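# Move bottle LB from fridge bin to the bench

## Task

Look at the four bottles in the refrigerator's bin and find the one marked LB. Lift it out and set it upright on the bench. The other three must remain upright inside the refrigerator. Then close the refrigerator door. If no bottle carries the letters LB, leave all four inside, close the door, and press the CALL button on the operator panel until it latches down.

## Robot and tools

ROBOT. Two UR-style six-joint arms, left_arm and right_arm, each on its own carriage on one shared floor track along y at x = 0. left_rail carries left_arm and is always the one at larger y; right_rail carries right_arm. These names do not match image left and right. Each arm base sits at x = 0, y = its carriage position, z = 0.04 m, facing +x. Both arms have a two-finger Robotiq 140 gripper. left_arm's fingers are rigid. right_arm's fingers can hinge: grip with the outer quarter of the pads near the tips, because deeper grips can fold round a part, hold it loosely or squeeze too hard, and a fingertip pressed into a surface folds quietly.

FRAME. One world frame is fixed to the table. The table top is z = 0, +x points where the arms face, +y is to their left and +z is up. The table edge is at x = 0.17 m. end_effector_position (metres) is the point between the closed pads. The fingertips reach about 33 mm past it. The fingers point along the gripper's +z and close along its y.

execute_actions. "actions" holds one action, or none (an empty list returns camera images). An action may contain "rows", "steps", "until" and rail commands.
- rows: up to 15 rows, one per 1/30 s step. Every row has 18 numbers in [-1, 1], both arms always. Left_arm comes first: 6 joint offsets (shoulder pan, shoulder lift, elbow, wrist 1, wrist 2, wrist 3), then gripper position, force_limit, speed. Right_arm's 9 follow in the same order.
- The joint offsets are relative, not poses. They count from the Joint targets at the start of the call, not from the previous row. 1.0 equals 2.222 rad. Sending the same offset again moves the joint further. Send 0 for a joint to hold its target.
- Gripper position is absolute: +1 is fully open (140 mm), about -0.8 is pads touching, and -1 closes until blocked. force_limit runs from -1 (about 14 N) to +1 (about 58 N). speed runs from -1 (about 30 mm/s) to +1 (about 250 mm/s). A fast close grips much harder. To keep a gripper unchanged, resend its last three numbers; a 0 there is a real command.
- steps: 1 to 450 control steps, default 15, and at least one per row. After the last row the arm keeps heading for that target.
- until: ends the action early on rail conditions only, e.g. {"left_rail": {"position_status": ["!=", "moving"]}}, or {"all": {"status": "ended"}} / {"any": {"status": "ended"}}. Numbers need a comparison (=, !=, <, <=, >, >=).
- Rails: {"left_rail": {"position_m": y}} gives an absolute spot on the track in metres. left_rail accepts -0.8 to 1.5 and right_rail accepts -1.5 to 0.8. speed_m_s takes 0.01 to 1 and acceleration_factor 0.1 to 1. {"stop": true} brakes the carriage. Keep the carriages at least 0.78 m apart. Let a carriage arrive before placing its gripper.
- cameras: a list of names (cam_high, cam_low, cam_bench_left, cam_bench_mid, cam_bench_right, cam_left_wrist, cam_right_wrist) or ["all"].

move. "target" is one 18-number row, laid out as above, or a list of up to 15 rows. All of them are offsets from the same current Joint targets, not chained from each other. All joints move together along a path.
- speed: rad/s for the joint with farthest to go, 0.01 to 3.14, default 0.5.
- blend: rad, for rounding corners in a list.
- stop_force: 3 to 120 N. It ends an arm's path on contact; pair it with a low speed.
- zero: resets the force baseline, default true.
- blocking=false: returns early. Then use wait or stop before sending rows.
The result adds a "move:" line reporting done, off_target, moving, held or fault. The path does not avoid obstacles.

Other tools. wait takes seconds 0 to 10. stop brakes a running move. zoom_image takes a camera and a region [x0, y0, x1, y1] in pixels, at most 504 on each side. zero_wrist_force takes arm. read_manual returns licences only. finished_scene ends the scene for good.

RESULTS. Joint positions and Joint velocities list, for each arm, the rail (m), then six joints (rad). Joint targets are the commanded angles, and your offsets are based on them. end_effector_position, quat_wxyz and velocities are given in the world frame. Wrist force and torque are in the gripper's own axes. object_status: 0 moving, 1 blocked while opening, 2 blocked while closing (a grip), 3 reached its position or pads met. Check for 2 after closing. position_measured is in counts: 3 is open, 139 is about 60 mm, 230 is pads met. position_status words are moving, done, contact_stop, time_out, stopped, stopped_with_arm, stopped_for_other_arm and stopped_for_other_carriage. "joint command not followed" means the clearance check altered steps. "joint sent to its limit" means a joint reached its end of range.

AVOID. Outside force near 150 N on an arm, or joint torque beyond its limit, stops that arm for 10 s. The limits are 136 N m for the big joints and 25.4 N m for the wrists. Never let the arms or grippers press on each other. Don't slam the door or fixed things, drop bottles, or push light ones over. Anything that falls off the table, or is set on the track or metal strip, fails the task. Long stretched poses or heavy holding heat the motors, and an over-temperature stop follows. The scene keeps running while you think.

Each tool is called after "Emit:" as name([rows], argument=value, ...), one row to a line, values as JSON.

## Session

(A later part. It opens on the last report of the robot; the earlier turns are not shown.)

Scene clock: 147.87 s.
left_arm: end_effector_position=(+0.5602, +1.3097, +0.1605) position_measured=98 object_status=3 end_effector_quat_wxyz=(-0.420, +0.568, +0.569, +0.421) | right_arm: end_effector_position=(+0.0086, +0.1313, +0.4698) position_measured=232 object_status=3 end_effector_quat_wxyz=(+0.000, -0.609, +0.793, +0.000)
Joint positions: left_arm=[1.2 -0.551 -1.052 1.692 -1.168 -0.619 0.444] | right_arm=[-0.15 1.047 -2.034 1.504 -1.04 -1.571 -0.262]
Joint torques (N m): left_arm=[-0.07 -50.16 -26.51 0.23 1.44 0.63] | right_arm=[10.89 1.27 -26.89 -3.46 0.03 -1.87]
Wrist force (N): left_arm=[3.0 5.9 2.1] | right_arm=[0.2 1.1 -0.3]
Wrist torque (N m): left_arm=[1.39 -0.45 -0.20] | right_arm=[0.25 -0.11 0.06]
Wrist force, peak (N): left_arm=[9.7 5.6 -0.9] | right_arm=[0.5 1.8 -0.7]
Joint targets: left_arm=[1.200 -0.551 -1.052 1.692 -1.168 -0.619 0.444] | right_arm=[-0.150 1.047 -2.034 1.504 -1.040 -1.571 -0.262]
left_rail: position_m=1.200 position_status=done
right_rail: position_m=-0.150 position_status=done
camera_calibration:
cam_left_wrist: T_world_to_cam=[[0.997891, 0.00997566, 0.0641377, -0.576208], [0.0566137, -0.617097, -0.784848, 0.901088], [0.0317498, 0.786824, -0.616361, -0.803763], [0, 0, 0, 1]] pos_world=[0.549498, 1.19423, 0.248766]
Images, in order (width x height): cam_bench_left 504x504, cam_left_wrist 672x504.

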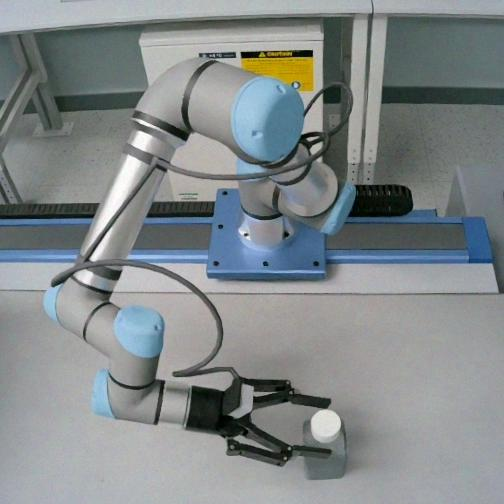

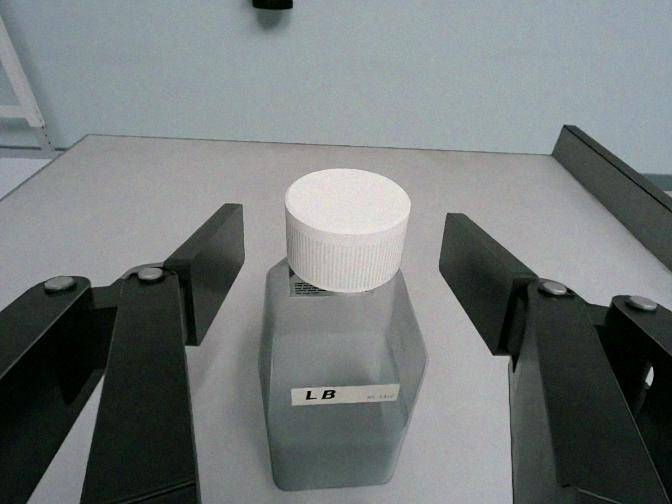

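Emit:
move([
  [-0.06978,0.02662,-0.09791,0.11074,-0.06164,-0.05122,0.25,0,-1,0,0,0,0,0,0,-0.99,-1,-0.5],
  [-0.7154,-0.00607,-0.1485,0.39219,0.02213,-0.19982,0.25,0,-1,0,0,0,0,0,0,-0.99,-1,-0.5],
], speed=[0.2,0.7], blend=[0.03,0])

Emit:
execute_actions([
  {"left_rail":{"position_m":0.88,"acceleration_factor":1.0},"rows":[[0,0,0,0,0,0,1,0,-1,0,0,0,0,0,0,-0.99,-1,-0.5]],"steps":150,"until":{"left_rail":{"position_status":["!=","moving"]}}},
], cameras=["cam_left_wrist","cam_bench_left"])

Scene clock: 152.27 s.
left_arm: end_effector_position=(+0.1101, +0.6389, +0.3603) position_measured=98 object_status=3 end_effector_quat_wxyz=(+0.000, +0.707, +0.000, +0.707) | right_arm: end_effector_position=(+0.0086, +0.1313, +0.4698) position_measured=232 object_status=3 end_effector_quat_wxyz=(+0.000, -0.609, +0.793, +0.000)
Joint positions: left_arm=[1.2 -2.141 -1.066 1.362 -0.297 -0.57 0] | right_arm=[-0.15 1.047 -2.034 1.504 -1.04 -1.571 -0.262]
Joint torques (N m): left_arm=[-6.25 -52.72 -31.43 2.94 1.37 -2.57] | right_arm=[10.57 2.36 -25.69 -3.52 0.02 -2]
Wrist force (N): left_arm=[3.6 6.2 1.9] | right_arm=[0.3 1.7 0.0]
Wrist torque (N m): left_arm=[1.52 -0.52 -0.08] | right_arm=[0.37 -0.13 0.05]
Wrist force, peak (N): left_arm=[3.9 7.2 4.4] | right_arm=[0.6 1.9 -0.3]
Joint targets: left_arm=[1.200 -2.141 -1.066 1.362 -0.297 -0.570 0.000] | right_arm=[-0.150 1.047 -2.034 1.504 -1.040 -1.571 -0.262]
left_rail: position_m=1.200 position_status=done
right_rail: position_m=-0.150 position_status=done
move: done

Scene clock: 154.50 s.
left_arm: end_effector_position=(+0.1100, +0.3189, +0.3603) position_measured=3 object_status=0 end_effector_quat_wxyz=(+0.000, +0.707, +0.000, +0.707) | right_arm: end_effector_position=(+0.0086, +0.1313, +0.4698) position_measured=232 object_status=3 end_effector_quat_wxyz=(+0.000, -0.609, +0.793, +0.000)
Joint positions: left_arm=[0.88 -2.141 -1.066 1.362 -0.297 -0.57 0] | right_arm=[-0.15 1.047 -2.034 1.504 -1.04 -1.571 -0.262]
Joint torques (N m): left_arm=[-2.39 -30.25 -22.15 0.05 -1.03 -2.6] | right_arm=[10.84 1.51 -26.91 -3.58 -0.17 -1.9]
Wrist force (N): left_arm=[3.6 6.4 1.8] | right_arm=[0.3 1.6 0.2]
Wrist torque (N m): left_arm=[1.55 -0.48 -0.08] | right_arm=[0.34 -0.12 0.05]
Wrist force, peak (N): left_arm=[3.7 7.4 2.0] | right_arm=[0.2 1.9 -0.2]
Joint targets: left_arm=[0.880 -2.141 -1.066 1.362 -0.297 -0.570 0.000] | right_arm=[-0.150 1.047 -2.034 1.504 -1.040 -1.571 -0.262]
left_rail: position_m=0.880 position_status=done
right_rail: position_m=-0.150 position_status=done
camera_calibration:
cam_left_wrist: T_world_to_cam=[[-0.00955973, -0.997858, 0.0647135, 0.302154], [-0.360829, -0.0569138, -0.930894, 0.391817], [0.932583, -0.0322496, -0.359512, 0.18277], [0, 0, 0, 1]] pos_world=[-0.0261804, 0.329701, 0.410894]
Images, in order (width x height): cam_bench_left 504x504, cam_left_wrist 672x504.

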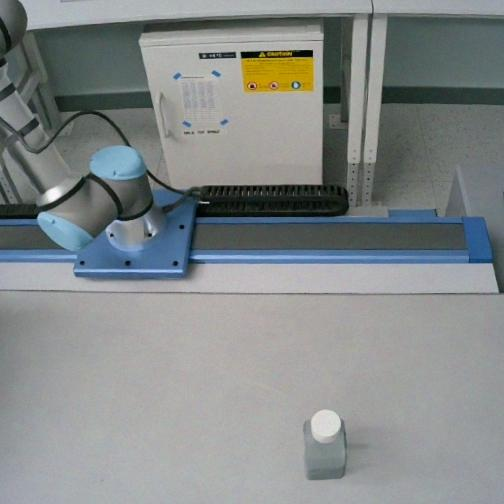

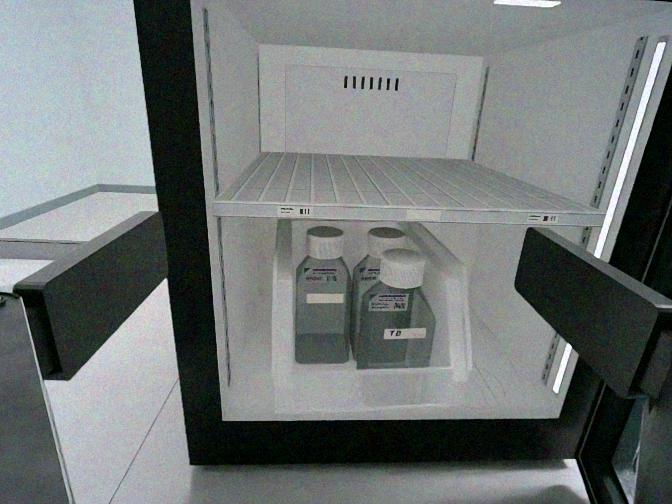

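Emit:
move(target=[0.07814,0.1369,0.04664,-0.18354,0.07814,0,-0.08,0,0,0,0,0,0,0,0,-0.99,-1,-0.5], speed=0.5, cameras=["cam_left_wrist"])

Scene clock: 156.47 s.
left_arm: end_effector_position=(+0.1999, +0.2687, +0.1423) position_measured=139 object_status=3 end_effector_quat_wxyz=(+0.000, +0.707, +0.000, +0.707) | right_arm: end_effector_position=(+0.0086, +0.1313, +0.4698) position_measured=232 object_status=3 end_effector_quat_wxyz=(+0.000, -0.609, +0.793, +0.000)
Joint positions: left_arm=[0.88 -1.967 -0.762 1.465 -0.705 -0.396 0] | right_arm=[-0.15 1.047 -2.034 1.504 -1.04 -1.571 -0.262]
Joint torques (N m): left_arm=[5.75 -34.99 -5.65 -0.63 1.41 -2.29] | right_arm=[11.12 2.73 -25.97 -3.58 0.04 -1.96]
Wrist force (N): left_arm=[3.5 6.5 2.0] | right_arm=[0.4 1.7 -0.2]
Wrist torque (N m): left_arm=[1.54 -0.50 -0.07] | right_arm=[0.36 -0.14 0.05]
Wrist force, peak (N): left_arm=[5.9 5.4 1.0] | right_arm=[0.4 1.9 -0.4]
Joint targets: left_arm=[0.880 -1.967 -0.762 1.465 -0.705 -0.396 0.000] | right_arm=[-0.150 1.047 -2.034 1.504 -1.040 -1.571 -0.262]
left_rail: position_m=0.880 position_status=done
right_rail: position_m=-0.150 position_status=done
move: done
camera_calibration:
cam_left_wrist: T_world_to_cam=[[-0.00962444, -0.997849, 0.0648384, 0.267006], [-0.360714, -0.0570111, -0.930932, 0.21849], [0.932627, -0.0323478, -0.35939, 0.0189381], [0, 0, 0, 1]] pos_world=[0.0637202, 0.2795, 0.192894]
Images, in order (width x height): cam_left_wrist 672x504.

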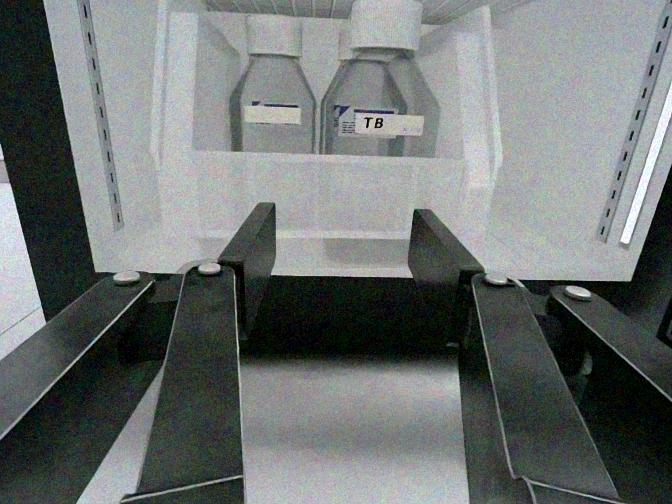

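Emit:
move([
  [0.03854,-0.00617,0.01246,-0.00629,0.03854,0,-0.08,0,0,0,0,0,0,0,0,-0.99,-1,-0.5],
  [0.07557,-0.0082,0.01668,-0.00848,0.07557,0,-0.08,0,0,0,0,0,0,0,0,-0.99,-1,-0.5],
], speed=0.07, blend=0.01, stop_force=15, cameras=["cam_left_wrist"])

Scene clock: 160.20 s.
left_arm: end_effector_position=(+0.2970, +0.2684, +0.1423) position_measured=139 object_status=3 end_effector_quat_wxyz=(+0.000, +0.707, +0.000, +0.707) | right_arm: end_effector_position=(+0.0086, +0.1313, +0.4698) position_measured=232 object_status=3 end_effector_quat_wxyz=(+0.000, -0.609, +0.793, +0.000)
Joint positions: left_arm=[0.88 -1.814 -0.779 1.501 -0.723 -0.242 0] | right_arm=[-0.15 1.047 -2.034 1.504 -1.04 -1.571 -0.262]
Joint torques (N m): left_arm=[-5.21 -35.59 -26.5 2.22 -1.25 -2.44] | right_arm=[9.71 1.37 -26.54 -3.39 -0.16 -1.99]
Wrist force (N): left_arm=[3.2 6.1 1.9] | right_arm=[0.2 1.5 -0.2]
Wrist torque (N m): left_arm=[1.48 -0.43 -0.02] | right_arm=[0.30 -0.08 0.06]
Wrist force, peak (N): left_arm=[6.3 1.5 -13.3] | right_arm=[0.6 1.8 -0.4]
Joint targets: left_arm=[0.880 -1.814 -0.779 1.501 -0.723 -0.242 0.000] | right_arm=[-0.150 1.047 -2.034 1.504 -1.040 -1.571 -0.262]
left_rail: position_m=0.880 position_status=done
right_rail: position_m=-0.150 position_status=done
move: contact (left_arm); path passed 1 of 2 targets; left_arm: the shoulder pan is farthest, 0.014 rad from its target
camera_calibration:
cam_left_wrist: T_world_to_cam=[[-0.00954431, -0.997852, 0.0648041, 0.267635], [-0.360535, -0.0570141, -0.931001, 0.253484], [0.932697, -0.0322499, -0.359217, -0.0717021], [0, 0, 0, 1]] pos_world=[0.160821, 0.2792, 0.192894]
Images, in order (width x height): cam_left_wrist 672x504.

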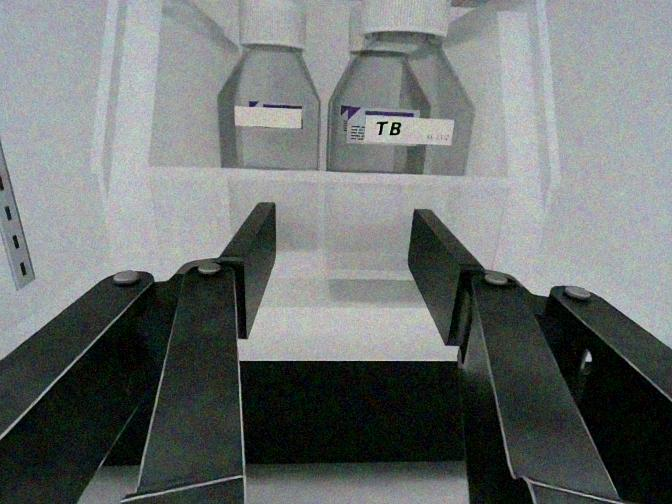

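Emit:
move(target=[0.00675,-0.00024,0.0008,-0.0001,0.00675,0,-0.08,0,0,0,0,0,0,0,0,-0.99,-1,-0.5], speed=0.03, stop_force=28, cameras=["cam_left_wrist"])

Scene clock: 161.93 s.
left_arm: end_effector_position=(+0.3010, +0.2686, +0.1422) position_measured=139 object_status=3 end_effector_quat_wxyz=(+0.000, +0.707, +0.000, +0.707) | right_arm: end_effector_position=(+0.0086, +0.1313, +0.4698) position_measured=232 object_status=3 end_effector_quat_wxyz=(+0.000, -0.609, +0.793, +0.000)
Joint positions: left_arm=[0.88 -1.807 -0.779 1.501 -0.723 -0.236 0] | right_arm=[-0.15 1.047 -2.034 1.504 -1.04 -1.571 -0.262]
Joint torques (N m): left_arm=[-3.54 -38.22 -27.27 1.74 -1.56 -2.25] | right_arm=[9.74 1.64 -26.7 -3.39 -0.16 -1.82]
Wrist force (N): left_arm=[2.3 6.5 -1.2] | right_arm=[0.4 1.8 -0.3]
Wrist torque (N m): left_arm=[1.44 -0.64 -0.08] | right_arm=[0.37 -0.11 0.04]
Wrist force, peak (N): left_arm=[7.8 0.6 -49.8] | right_arm=[0.7 1.8 0.0]
Joint targets: left_arm=[0.880 -1.807 -0.779 1.501 -0.723 -0.236 0.000] | right_arm=[-0.150 1.047 -2.034 1.504 -1.040 -1.571 -0.262]
left_rail: position_m=0.880 position_status=done
right_rail: position_m=-0.150 position_status=done
move: contact (left_arm)
camera_calibration:
cam_left_wrist: T_world_to_cam=[[-0.00945292, -0.997891, 0.0642276, 0.267988], [-0.360396, -0.0565138, -0.931086, 0.2547], [0.932751, -0.0319489, -0.359102, -0.0755773], [0, 0, 0, 1]] pos_world=[0.164821, 0.279402, 0.192795]
Images, in order (width x height): cam_left_wrist 672x504.

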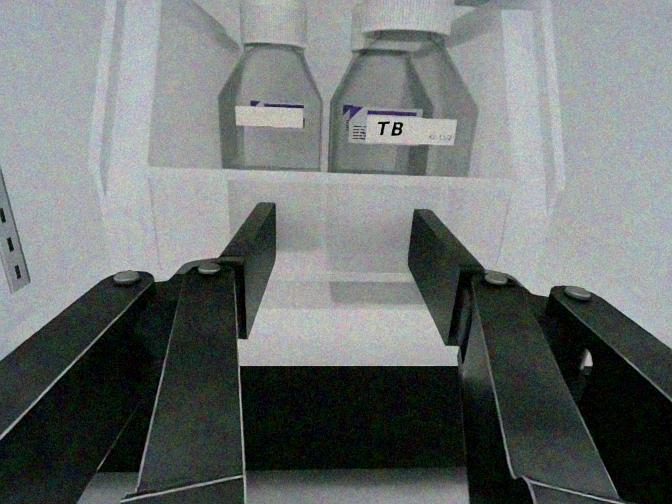

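Emit:
move([
  [-0.072,0.00765,-0.0162,0.0082,-0.072,0,-0.08,0,0,0,0,0,0,0,0,-0.99,-1,-0.5],
  [-0.1501,-0.1292,-0.0627,0.1918,-0.1501,0,-0.08,0,0,0,0,0,0,0,0,-0.99,-1,-0.5],
], speed=[0.2,0.5], blend=0.03, cameras=["cam_left_wrist","cam_right_wrist"])

Scene clock: 164.40 s.
left_arm: end_effector_position=(+0.1101, +0.3191, +0.3603) position_measured=139 object_status=3 end_effector_quat_wxyz=(+0.000, +0.707, +0.000, +0.707) | right_arm: end_effector_position=(+0.0086, +0.1313, +0.4698) position_measured=232 object_status=3 end_effector_quat_wxyz=(+0.000, -0.609, +0.793, +0.000)
Joint positions: left_arm=[0.88 -2.141 -1.066 1.362 -0.296 -0.57 0] | right_arm=[-0.15 1.047 -2.034 1.504 -1.04 -1.571 -0.262]
Joint torques (N m): left_arm=[-6.83 -54.02 -30.74 2.98 -1.69 -2.17] | right_arm=[9.83 2.12 -26.9 -3.33 -0.12 -1.91]
Wrist force (N): left_arm=[4.3 5.4 2.2] | right_arm=[0.3 1.5 0.2]
Wrist torque (N m): left_arm=[1.34 -0.68 -0.08] | right_arm=[0.31 -0.11 0.04]
Wrist force, peak (N): left_arm=[6.6 4.6 1.8] | right_arm=[0.9 1.9 0.1]
Joint targets: left_arm=[0.880 -2.141 -1.066 1.362 -0.296 -0.570 0.000] | right_arm=[-0.150 1.047 -2.034 1.504 -1.040 -1.571 -0.262]
left_rail: position_m=0.880 position_status=done
right_rail: position_m=-0.150 position_status=done
move: done
camera_calibration:
cam_left_wrist: T_world_to_cam=[[-0.00949589, -0.997882, 0.0643596, 0.302405], [-0.360609, -0.0566142, -0.930997, 0.391938], [0.932669, -0.0320493, -0.359308, 0.182474], [0, 0, 0, 1]] pos_world=[-0.0259798, 0.329802, 0.410995]
cam_right_wrist: T_world_to_cam=[[-0.958274, 0.28471, -0.0255144, -0.00588509], [0.258223, 0.900482, 0.349933, -0.286617], [0.122605, 0.328743, -0.936427, 0.541908], [0, 0, 0, 1]] pos_world=[0.00193105, 0.0816208, 0.607604]
Images, in order (width x height): cam_left_wrist 672x504, cam_right_wrist 672x504.

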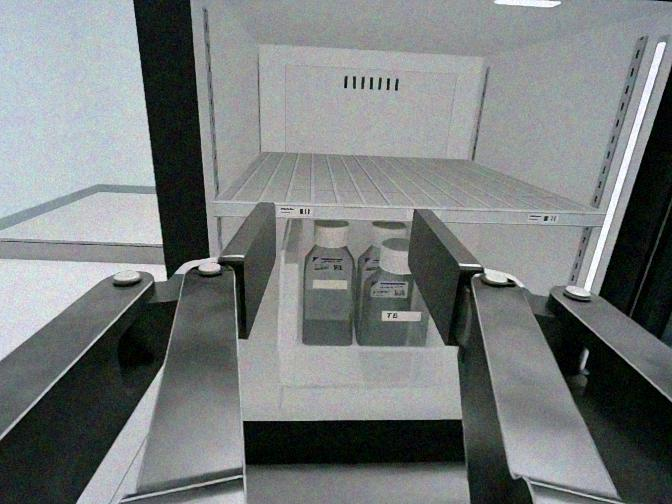

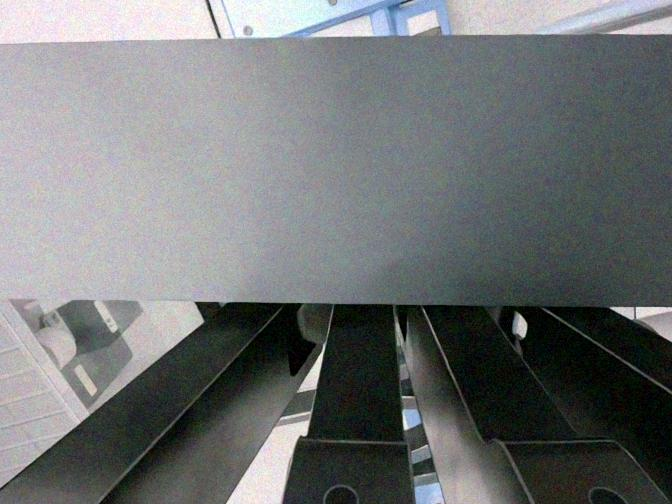

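Emit:
execute_actions([
  {"left_rail":{"position_m":1.25},"steps":150,"until":{"left_rail":{"position_status":["!=","moving"]}}},
])

Emit:
move([
  [0,0,0,0,0,0,-0.08,0,0,0.00453,0.02557,-0.01212,-0.01345,0,0.0438,-0.99,-1,-0.5],
  [0,0,0,0,0,0,-0.08,0,0,-0.00293,0.09854,-0.05676,-0.04178,0,0.15416,-0.99,-1,-0.5],
  [0,0,0,0,0,0,-0.08,0,0,-0.02964,0.16704,-0.11238,-0.0552,0,0.24533,-0.99,-1,-0.5],
], speed=0.2, blend=0.02, cameras=["cam_high","cam_right_wrist"])

Scene clock: 167.10 s.
left_arm: end_effector_position=(+0.1101, +0.6891, +0.3604) position_measured=139 object_status=3 end_effector_quat_wxyz=(+0.000, +0.707, +0.000, +0.707) | right_arm: end_effector_position=(+0.0086, +0.1313, +0.4698) position_measured=232 object_status=3 end_effector_quat_wxyz=(+0.000, -0.609, +0.793, +0.000)
Joint positions: left_arm=[1.25 -2.141 -1.066 1.362 -0.296 -0.57 0] | right_arm=[-0.15 1.047 -2.034 1.504 -1.04 -1.571 -0.262]
Joint torques (N m): left_arm=[-1.53 -45.18 -21.95 0.61 0.73 -2.34] | right_arm=[10.63 1.91 -26.94 -3.22 -0.02 -1.94]
Wrist force (N): left_arm=[4.0 5.3 2.4] | right_arm=[0.4 1.8 -0.2]
Wrist torque (N m): left_arm=[1.33 -0.62 -0.08] | right_arm=[0.36 -0.12 0.05]
Wrist force, peak (N): left_arm=[4.3 6.5 2.3] | right_arm=[0.6 1.9 -0.3]
Joint targets: left_arm=[1.250 -2.141 -1.066 1.362 -0.296 -0.570 0.000] | right_arm=[-0.150 1.047 -2.034 1.504 -1.040 -1.571 -0.262]
Tool commands: left_gripper/position=-0.08 left_gripper/force_limit=+0.0 left_gripper/speed=+0.0 right_gripper/position=-0.99 right_gripper/force_limit=-1.0 right_gripper/speed=-0.5
left_rail: position_m=1.250 position_status=done
right_rail: position_m=-0.150 position_status=done

Scene clock: 170.27 s.
left_arm: end_effector_position=(+0.1101, +0.6891, +0.3604) position_measured=139 object_status=3 end_effector_quat_wxyz=(+0.000, +0.707, +0.000, +0.707) | right_arm: end_effector_position=(+0.1231, +0.2736, +0.4706) position_measured=232 object_status=3 end_effector_quat_wxyz=(+0.000, -0.342, +0.940, +0.000)
Joint positions: left_arm=[1.25 -2.141 -1.066 1.362 -0.296 -0.57 0] | right_arm=[-0.15 0.981 -1.663 1.255 -1.163 -1.571 0.283]
Joint torques (N m): left_arm=[2.3 -30.78 -11.45 0.26 0.75 -2.31] | right_arm=[-14.77 -12.37 -29.5 -5.09 -0.15 3.25]
Wrist force (N): left_arm=[4.2 5.4 2.3] | right_arm=[0.7 1.6 0.4]
Wrist torque (N m): left_arm=[1.35 -0.66 -0.09] | right_arm=[0.33 -0.17 -0.10]
Wrist force, peak (N): left_arm=[4.3 5.7 2.5] | right_arm=[1.6 1.8 0.0]
Joint targets: left_arm=[1.250 -2.141 -1.066 1.362 -0.296 -0.570 0.000] | right_arm=[-0.150 0.981 -1.663 1.254 -1.163 -1.571 0.283]
left_rail: position_m=1.250 position_status=done
right_rail: position_m=-0.150 position_status=done
move: done
camera_calibration:
cam_right_wrist: T_world_to_cam=[[-0.62172, 0.782828, -0.0253876, -0.114477], [0.72765, 0.589285, 0.351097, -0.417756], [0.289809, 0.199811, -0.935995, 0.496306], [0, 0, 0, 1]] pos_world=[0.0889736, 0.236626, 0.608306]
Images, in order (width x height): cam_high 504x504, cam_right_wrist 672x504.

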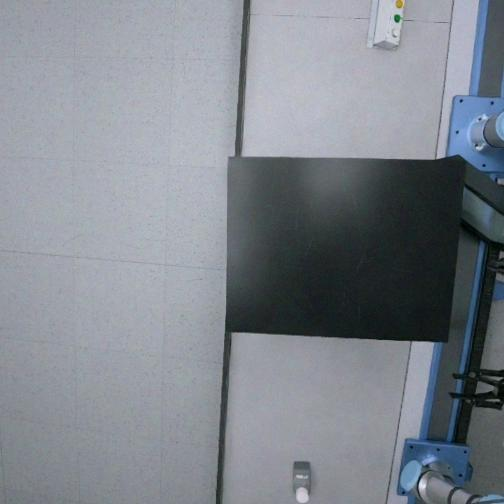

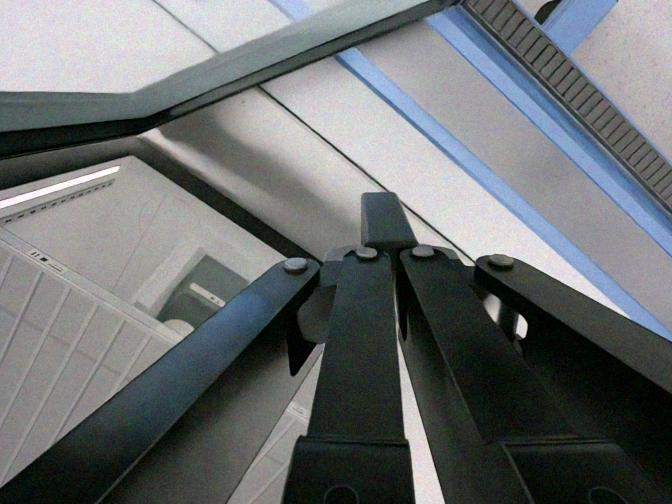

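Emit:
move([
  [0,0,0,0,0,0,-0.08,0,0,0,0.09841,-0.2836,0.18573,0,0,-0.99,-1,-0.5],
  [0,0,0,0,0,0,-0.08,0,0,-0.00752,0.02183,-0.34437,0.32309,0,-0.00756,-0.99,-1,-0.5],
], speed=0.6, blend=0.05, cameras=["cam_high","cam_right_wrist"])

Emit:
wait(seconds=3, cameras=["cam_high","cam_right_wrist","cam_bench_left"])

Scene clock: 172.63 s.
left_arm: end_effector_position=(+0.1101, +0.6891, +0.3604) position_measured=139 object_status=3 end_effector_quat_wxyz=(+0.000, +0.707, +0.000, +0.707) | right_arm: end_effector_position=(+0.0329, +0.1313, +0.6698) position_measured=232 object_status=3 end_effector_quat_wxyz=(+0.000, -0.342, +0.940, +0.000)
Joint positions: left_arm=[1.25 -2.141 -1.066 1.362 -0.296 -0.57 0] | right_arm=[-0.15 0.964 -1.615 0.489 -0.445 -1.571 0.266]
Joint torques (N m): left_arm=[1.62 -29.31 -11.31 0.35 0.83 -2.22] | right_arm=[-14.17 -16.73 -19.45 -0.6 -0.07 -2.4]
Wrist force (N): left_arm=[4.2 5.4 2.3] | right_arm=[0.7 1.4 0.1]
Wrist torque (N m): left_arm=[1.34 -0.66 -0.09] | right_arm=[0.29 -0.16 0.03]
Wrist force, peak (N): left_arm=[4.4 5.7 2.3] | right_arm=[4.3 0.7 -0.9]
Joint targets: left_arm=[1.250 -2.141 -1.066 1.362 -0.296 -0.570 0.000] | right_arm=[-0.150 0.964 -1.615 0.489 -0.445 -1.571 0.266]
left_rail: position_m=1.250 position_status=done
right_rail: position_m=-0.150 position_status=done
move: done
camera_calibration:
cam_right_wrist: T_world_to_cam=[[-0.621675, 0.782853, -0.025726, -0.0538457], [0.727976, 0.589594, 0.3499, -0.337435], [0.289088, 0.198796, -0.936434, 0.737821], [0, 0, 0, 1]] pos_world=[-0.00112533, 0.0944271, 0.807604]
Images, in order (width x height): cam_high 504x504, cam_right_wrist 672x504.

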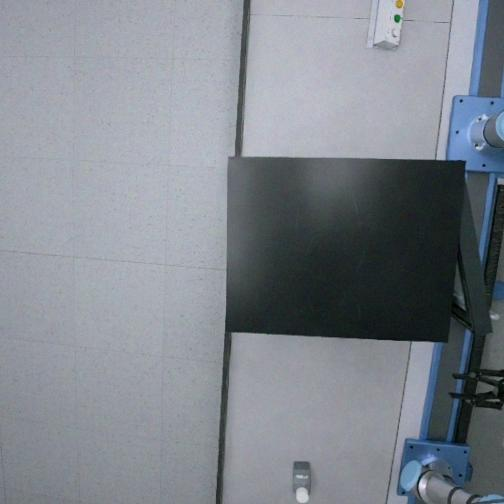

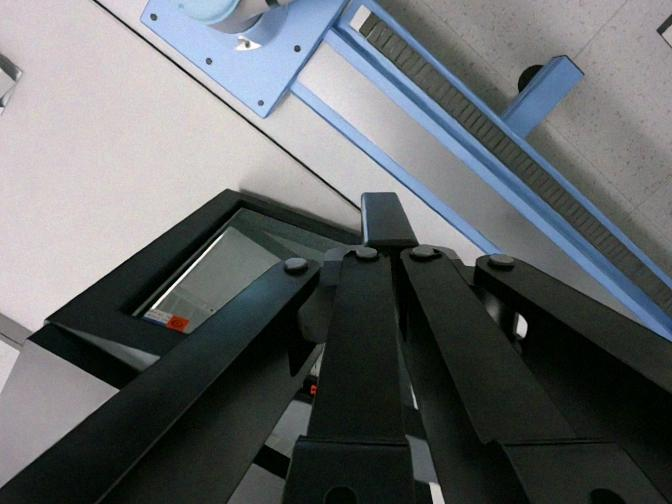

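Scene clock: 175.63 s.
left_arm: end_effector_position=(+0.1101, +0.6891, +0.3604) position_measured=139 object_status=3 end_effector_quat_wxyz=(+0.000, +0.707, +0.000, +0.707) | right_arm: end_effector_position=(+0.0329, +0.1313, +0.6699) position_measured=232 object_status=3 end_effector_quat_wxyz=(+0.000, -0.342, +0.940, +0.000)
Joint positions: left_arm=[1.25 -2.141 -1.066 1.362 -0.296 -0.57 0] | right_arm=[-0.15 0.964 -1.615 0.489 -0.445 -1.571 0.266]
Joint torques (N m): left_arm=[1.92 -30.7 -11.77 0.39 0.8 -2.04] | right_arm=[-14.27 -19.03 -18.77 -0.52 -0.08 -2.32]
Wrist force (N): left_arm=[4.3 5.3 2.3] | right_arm=[0.4 1.5 -0.1]
Wrist torque (N m): left_arm=[1.32 -0.67 -0.08] | right_arm=[0.30 -0.09 0.03]
Wrist force, peak (N): left_arm=[4.3 5.7 2.5] | right_arm=[0.8 1.9 0.0]
Joint targets: left_arm=[1.250 -2.141 -1.066 1.362 -0.296 -0.570 0.000] | right_arm=[-0.150 0.964 -1.615 0.489 -0.445 -1.571 0.266]
Tool commands: left_gripper/position=-0.08 left_gripper/force_limit=+0.0 left_gripper/speed=+0.0 right_gripper/position=-0.99 right_gripper/force_limit=-1.0 right_gripper/speed=-0.5
left_rail: position_m=1.250 position_status=done
right_rail: position_m=-0.150 position_status=done
wait: 3.00 s
camera_calibration:
cam_right_wrist: T_world_to_cam=[[-0.621675, 0.782853, -0.025726, -0.0538457], [0.727976, 0.589594, 0.3499, -0.337435], [0.289088, 0.198796, -0.936434, 0.737821], [0, 0, 0, 1]] pos_world=[-0.00112533, 0.0944271, 0.807604]
Images, in order (width x height): cam_high 504x504, cam_bench_left 504x504, cam_right_wrist 672x504.

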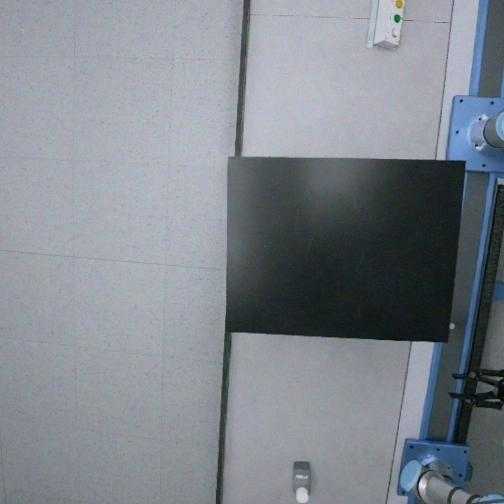

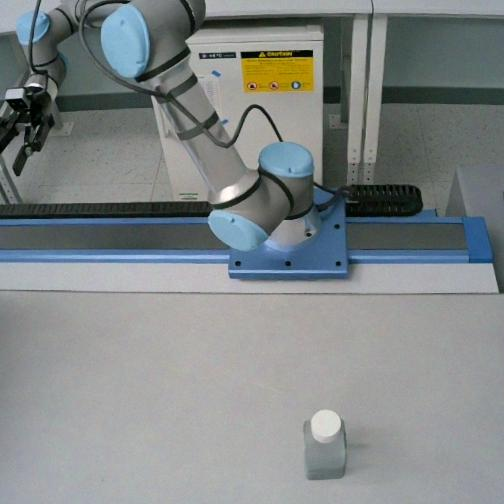

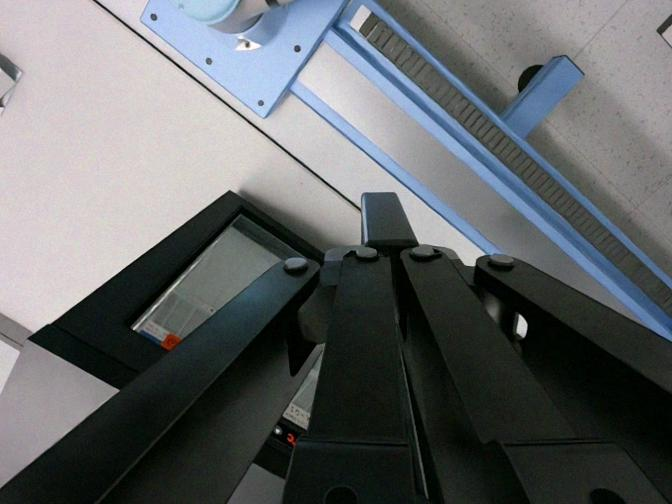

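Emit:
execute_actions([
  {"left_rail":{"position_m":0.9},"steps":150,"until":{"left_rail":{"position_status":["!=","moving"]}}},
], cameras=["cam_left_wrist","cam_high"])

Emit:
zoom_image(camera="cam_high", region=[420, 140, 504, 350])

Scene clock: 177.63 s.
left_arm: end_effector_position=(+0.1101, +0.3391, +0.3604) position_measured=139 object_status=3 end_effector_quat_wxyz=(+0.000, +0.707, +0.000, +0.707) | right_arm: end_effector_position=(+0.0329, +0.1313, +0.6699) position_measured=232 object_status=3 end_effector_quat_wxyz=(+0.000, -0.342, +0.940, +0.000)
Joint positions: left_arm=[0.9 -2.141 -1.066 1.362 -0.296 -0.57 0] | right_arm=[-0.15 0.964 -1.615 0.489 -0.445 -1.571 0.266]
Joint torques (N m): left_arm=[2.19 -31.47 -19.89 0.34 0.84 -2.26] | right_arm=[-12.93 -19.1 -18.43 -0.35 -0.14 -2.26]
Wrist force (N): left_arm=[4.1 5.4 2.2] | right_arm=[0.6 1.4 0.1]
Wrist torque (N m): left_arm=[1.35 -0.65 -0.08] | right_arm=[0.29 -0.15 0.03]
Wrist force, peak (N): left_arm=[4.5 6.4 2.3] | right_arm=[1.1 2.0 0.2]
Joint targets: left_arm=[0.900 -2.141 -1.066 1.362 -0.296 -0.570 0.000] | right_arm=[-0.150 0.964 -1.615 0.489 -0.445 -1.571 0.266]
Tool commands: left_gripper/position=-0.08 left_gripper/force_limit=+0.0 left_gripper/speed=+0.0 right_gripper/position=-0.99 right_gripper/force_limit=-1.0 right_gripper/speed=-0.5
left_rail: position_m=0.900 position_status=done
right_rail: position_m=-0.150 position_status=done
camera_calibration:
cam_left_wrist: T_world_to_cam=[[-0.00949589, -0.997882, 0.0643596, 0.322462], [-0.360609, -0.0566142, -0.930997, 0.39304], [0.932669, -0.0320493, -0.359308, 0.183212], [0, 0, 0, 1]] pos_world=[-0.0260798, 0.349902, 0.410995]
Images, in order (width x height): cam_high 504x504, cam_left_wrist 672x504.

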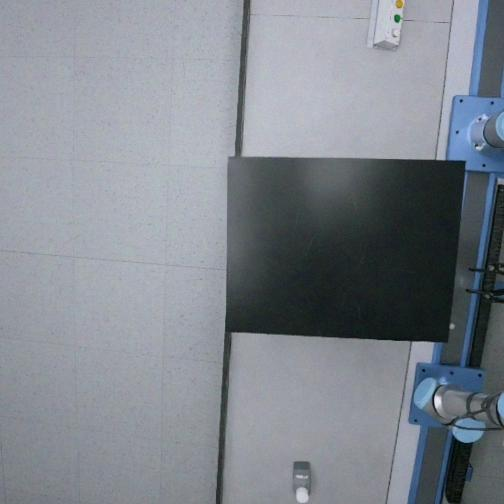

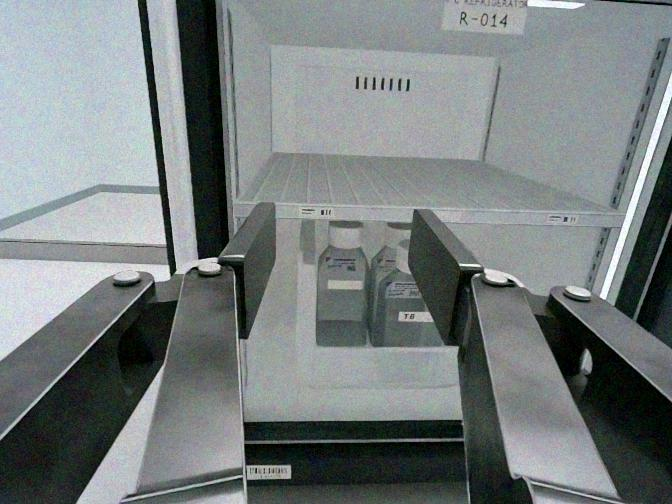

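Scaled by 2.400 from the camera's 504x504 image, which has a finer 720x720 frame.

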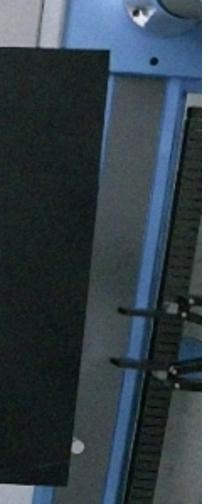

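Emit:
finished_scene()

The scene is finished: the task was done.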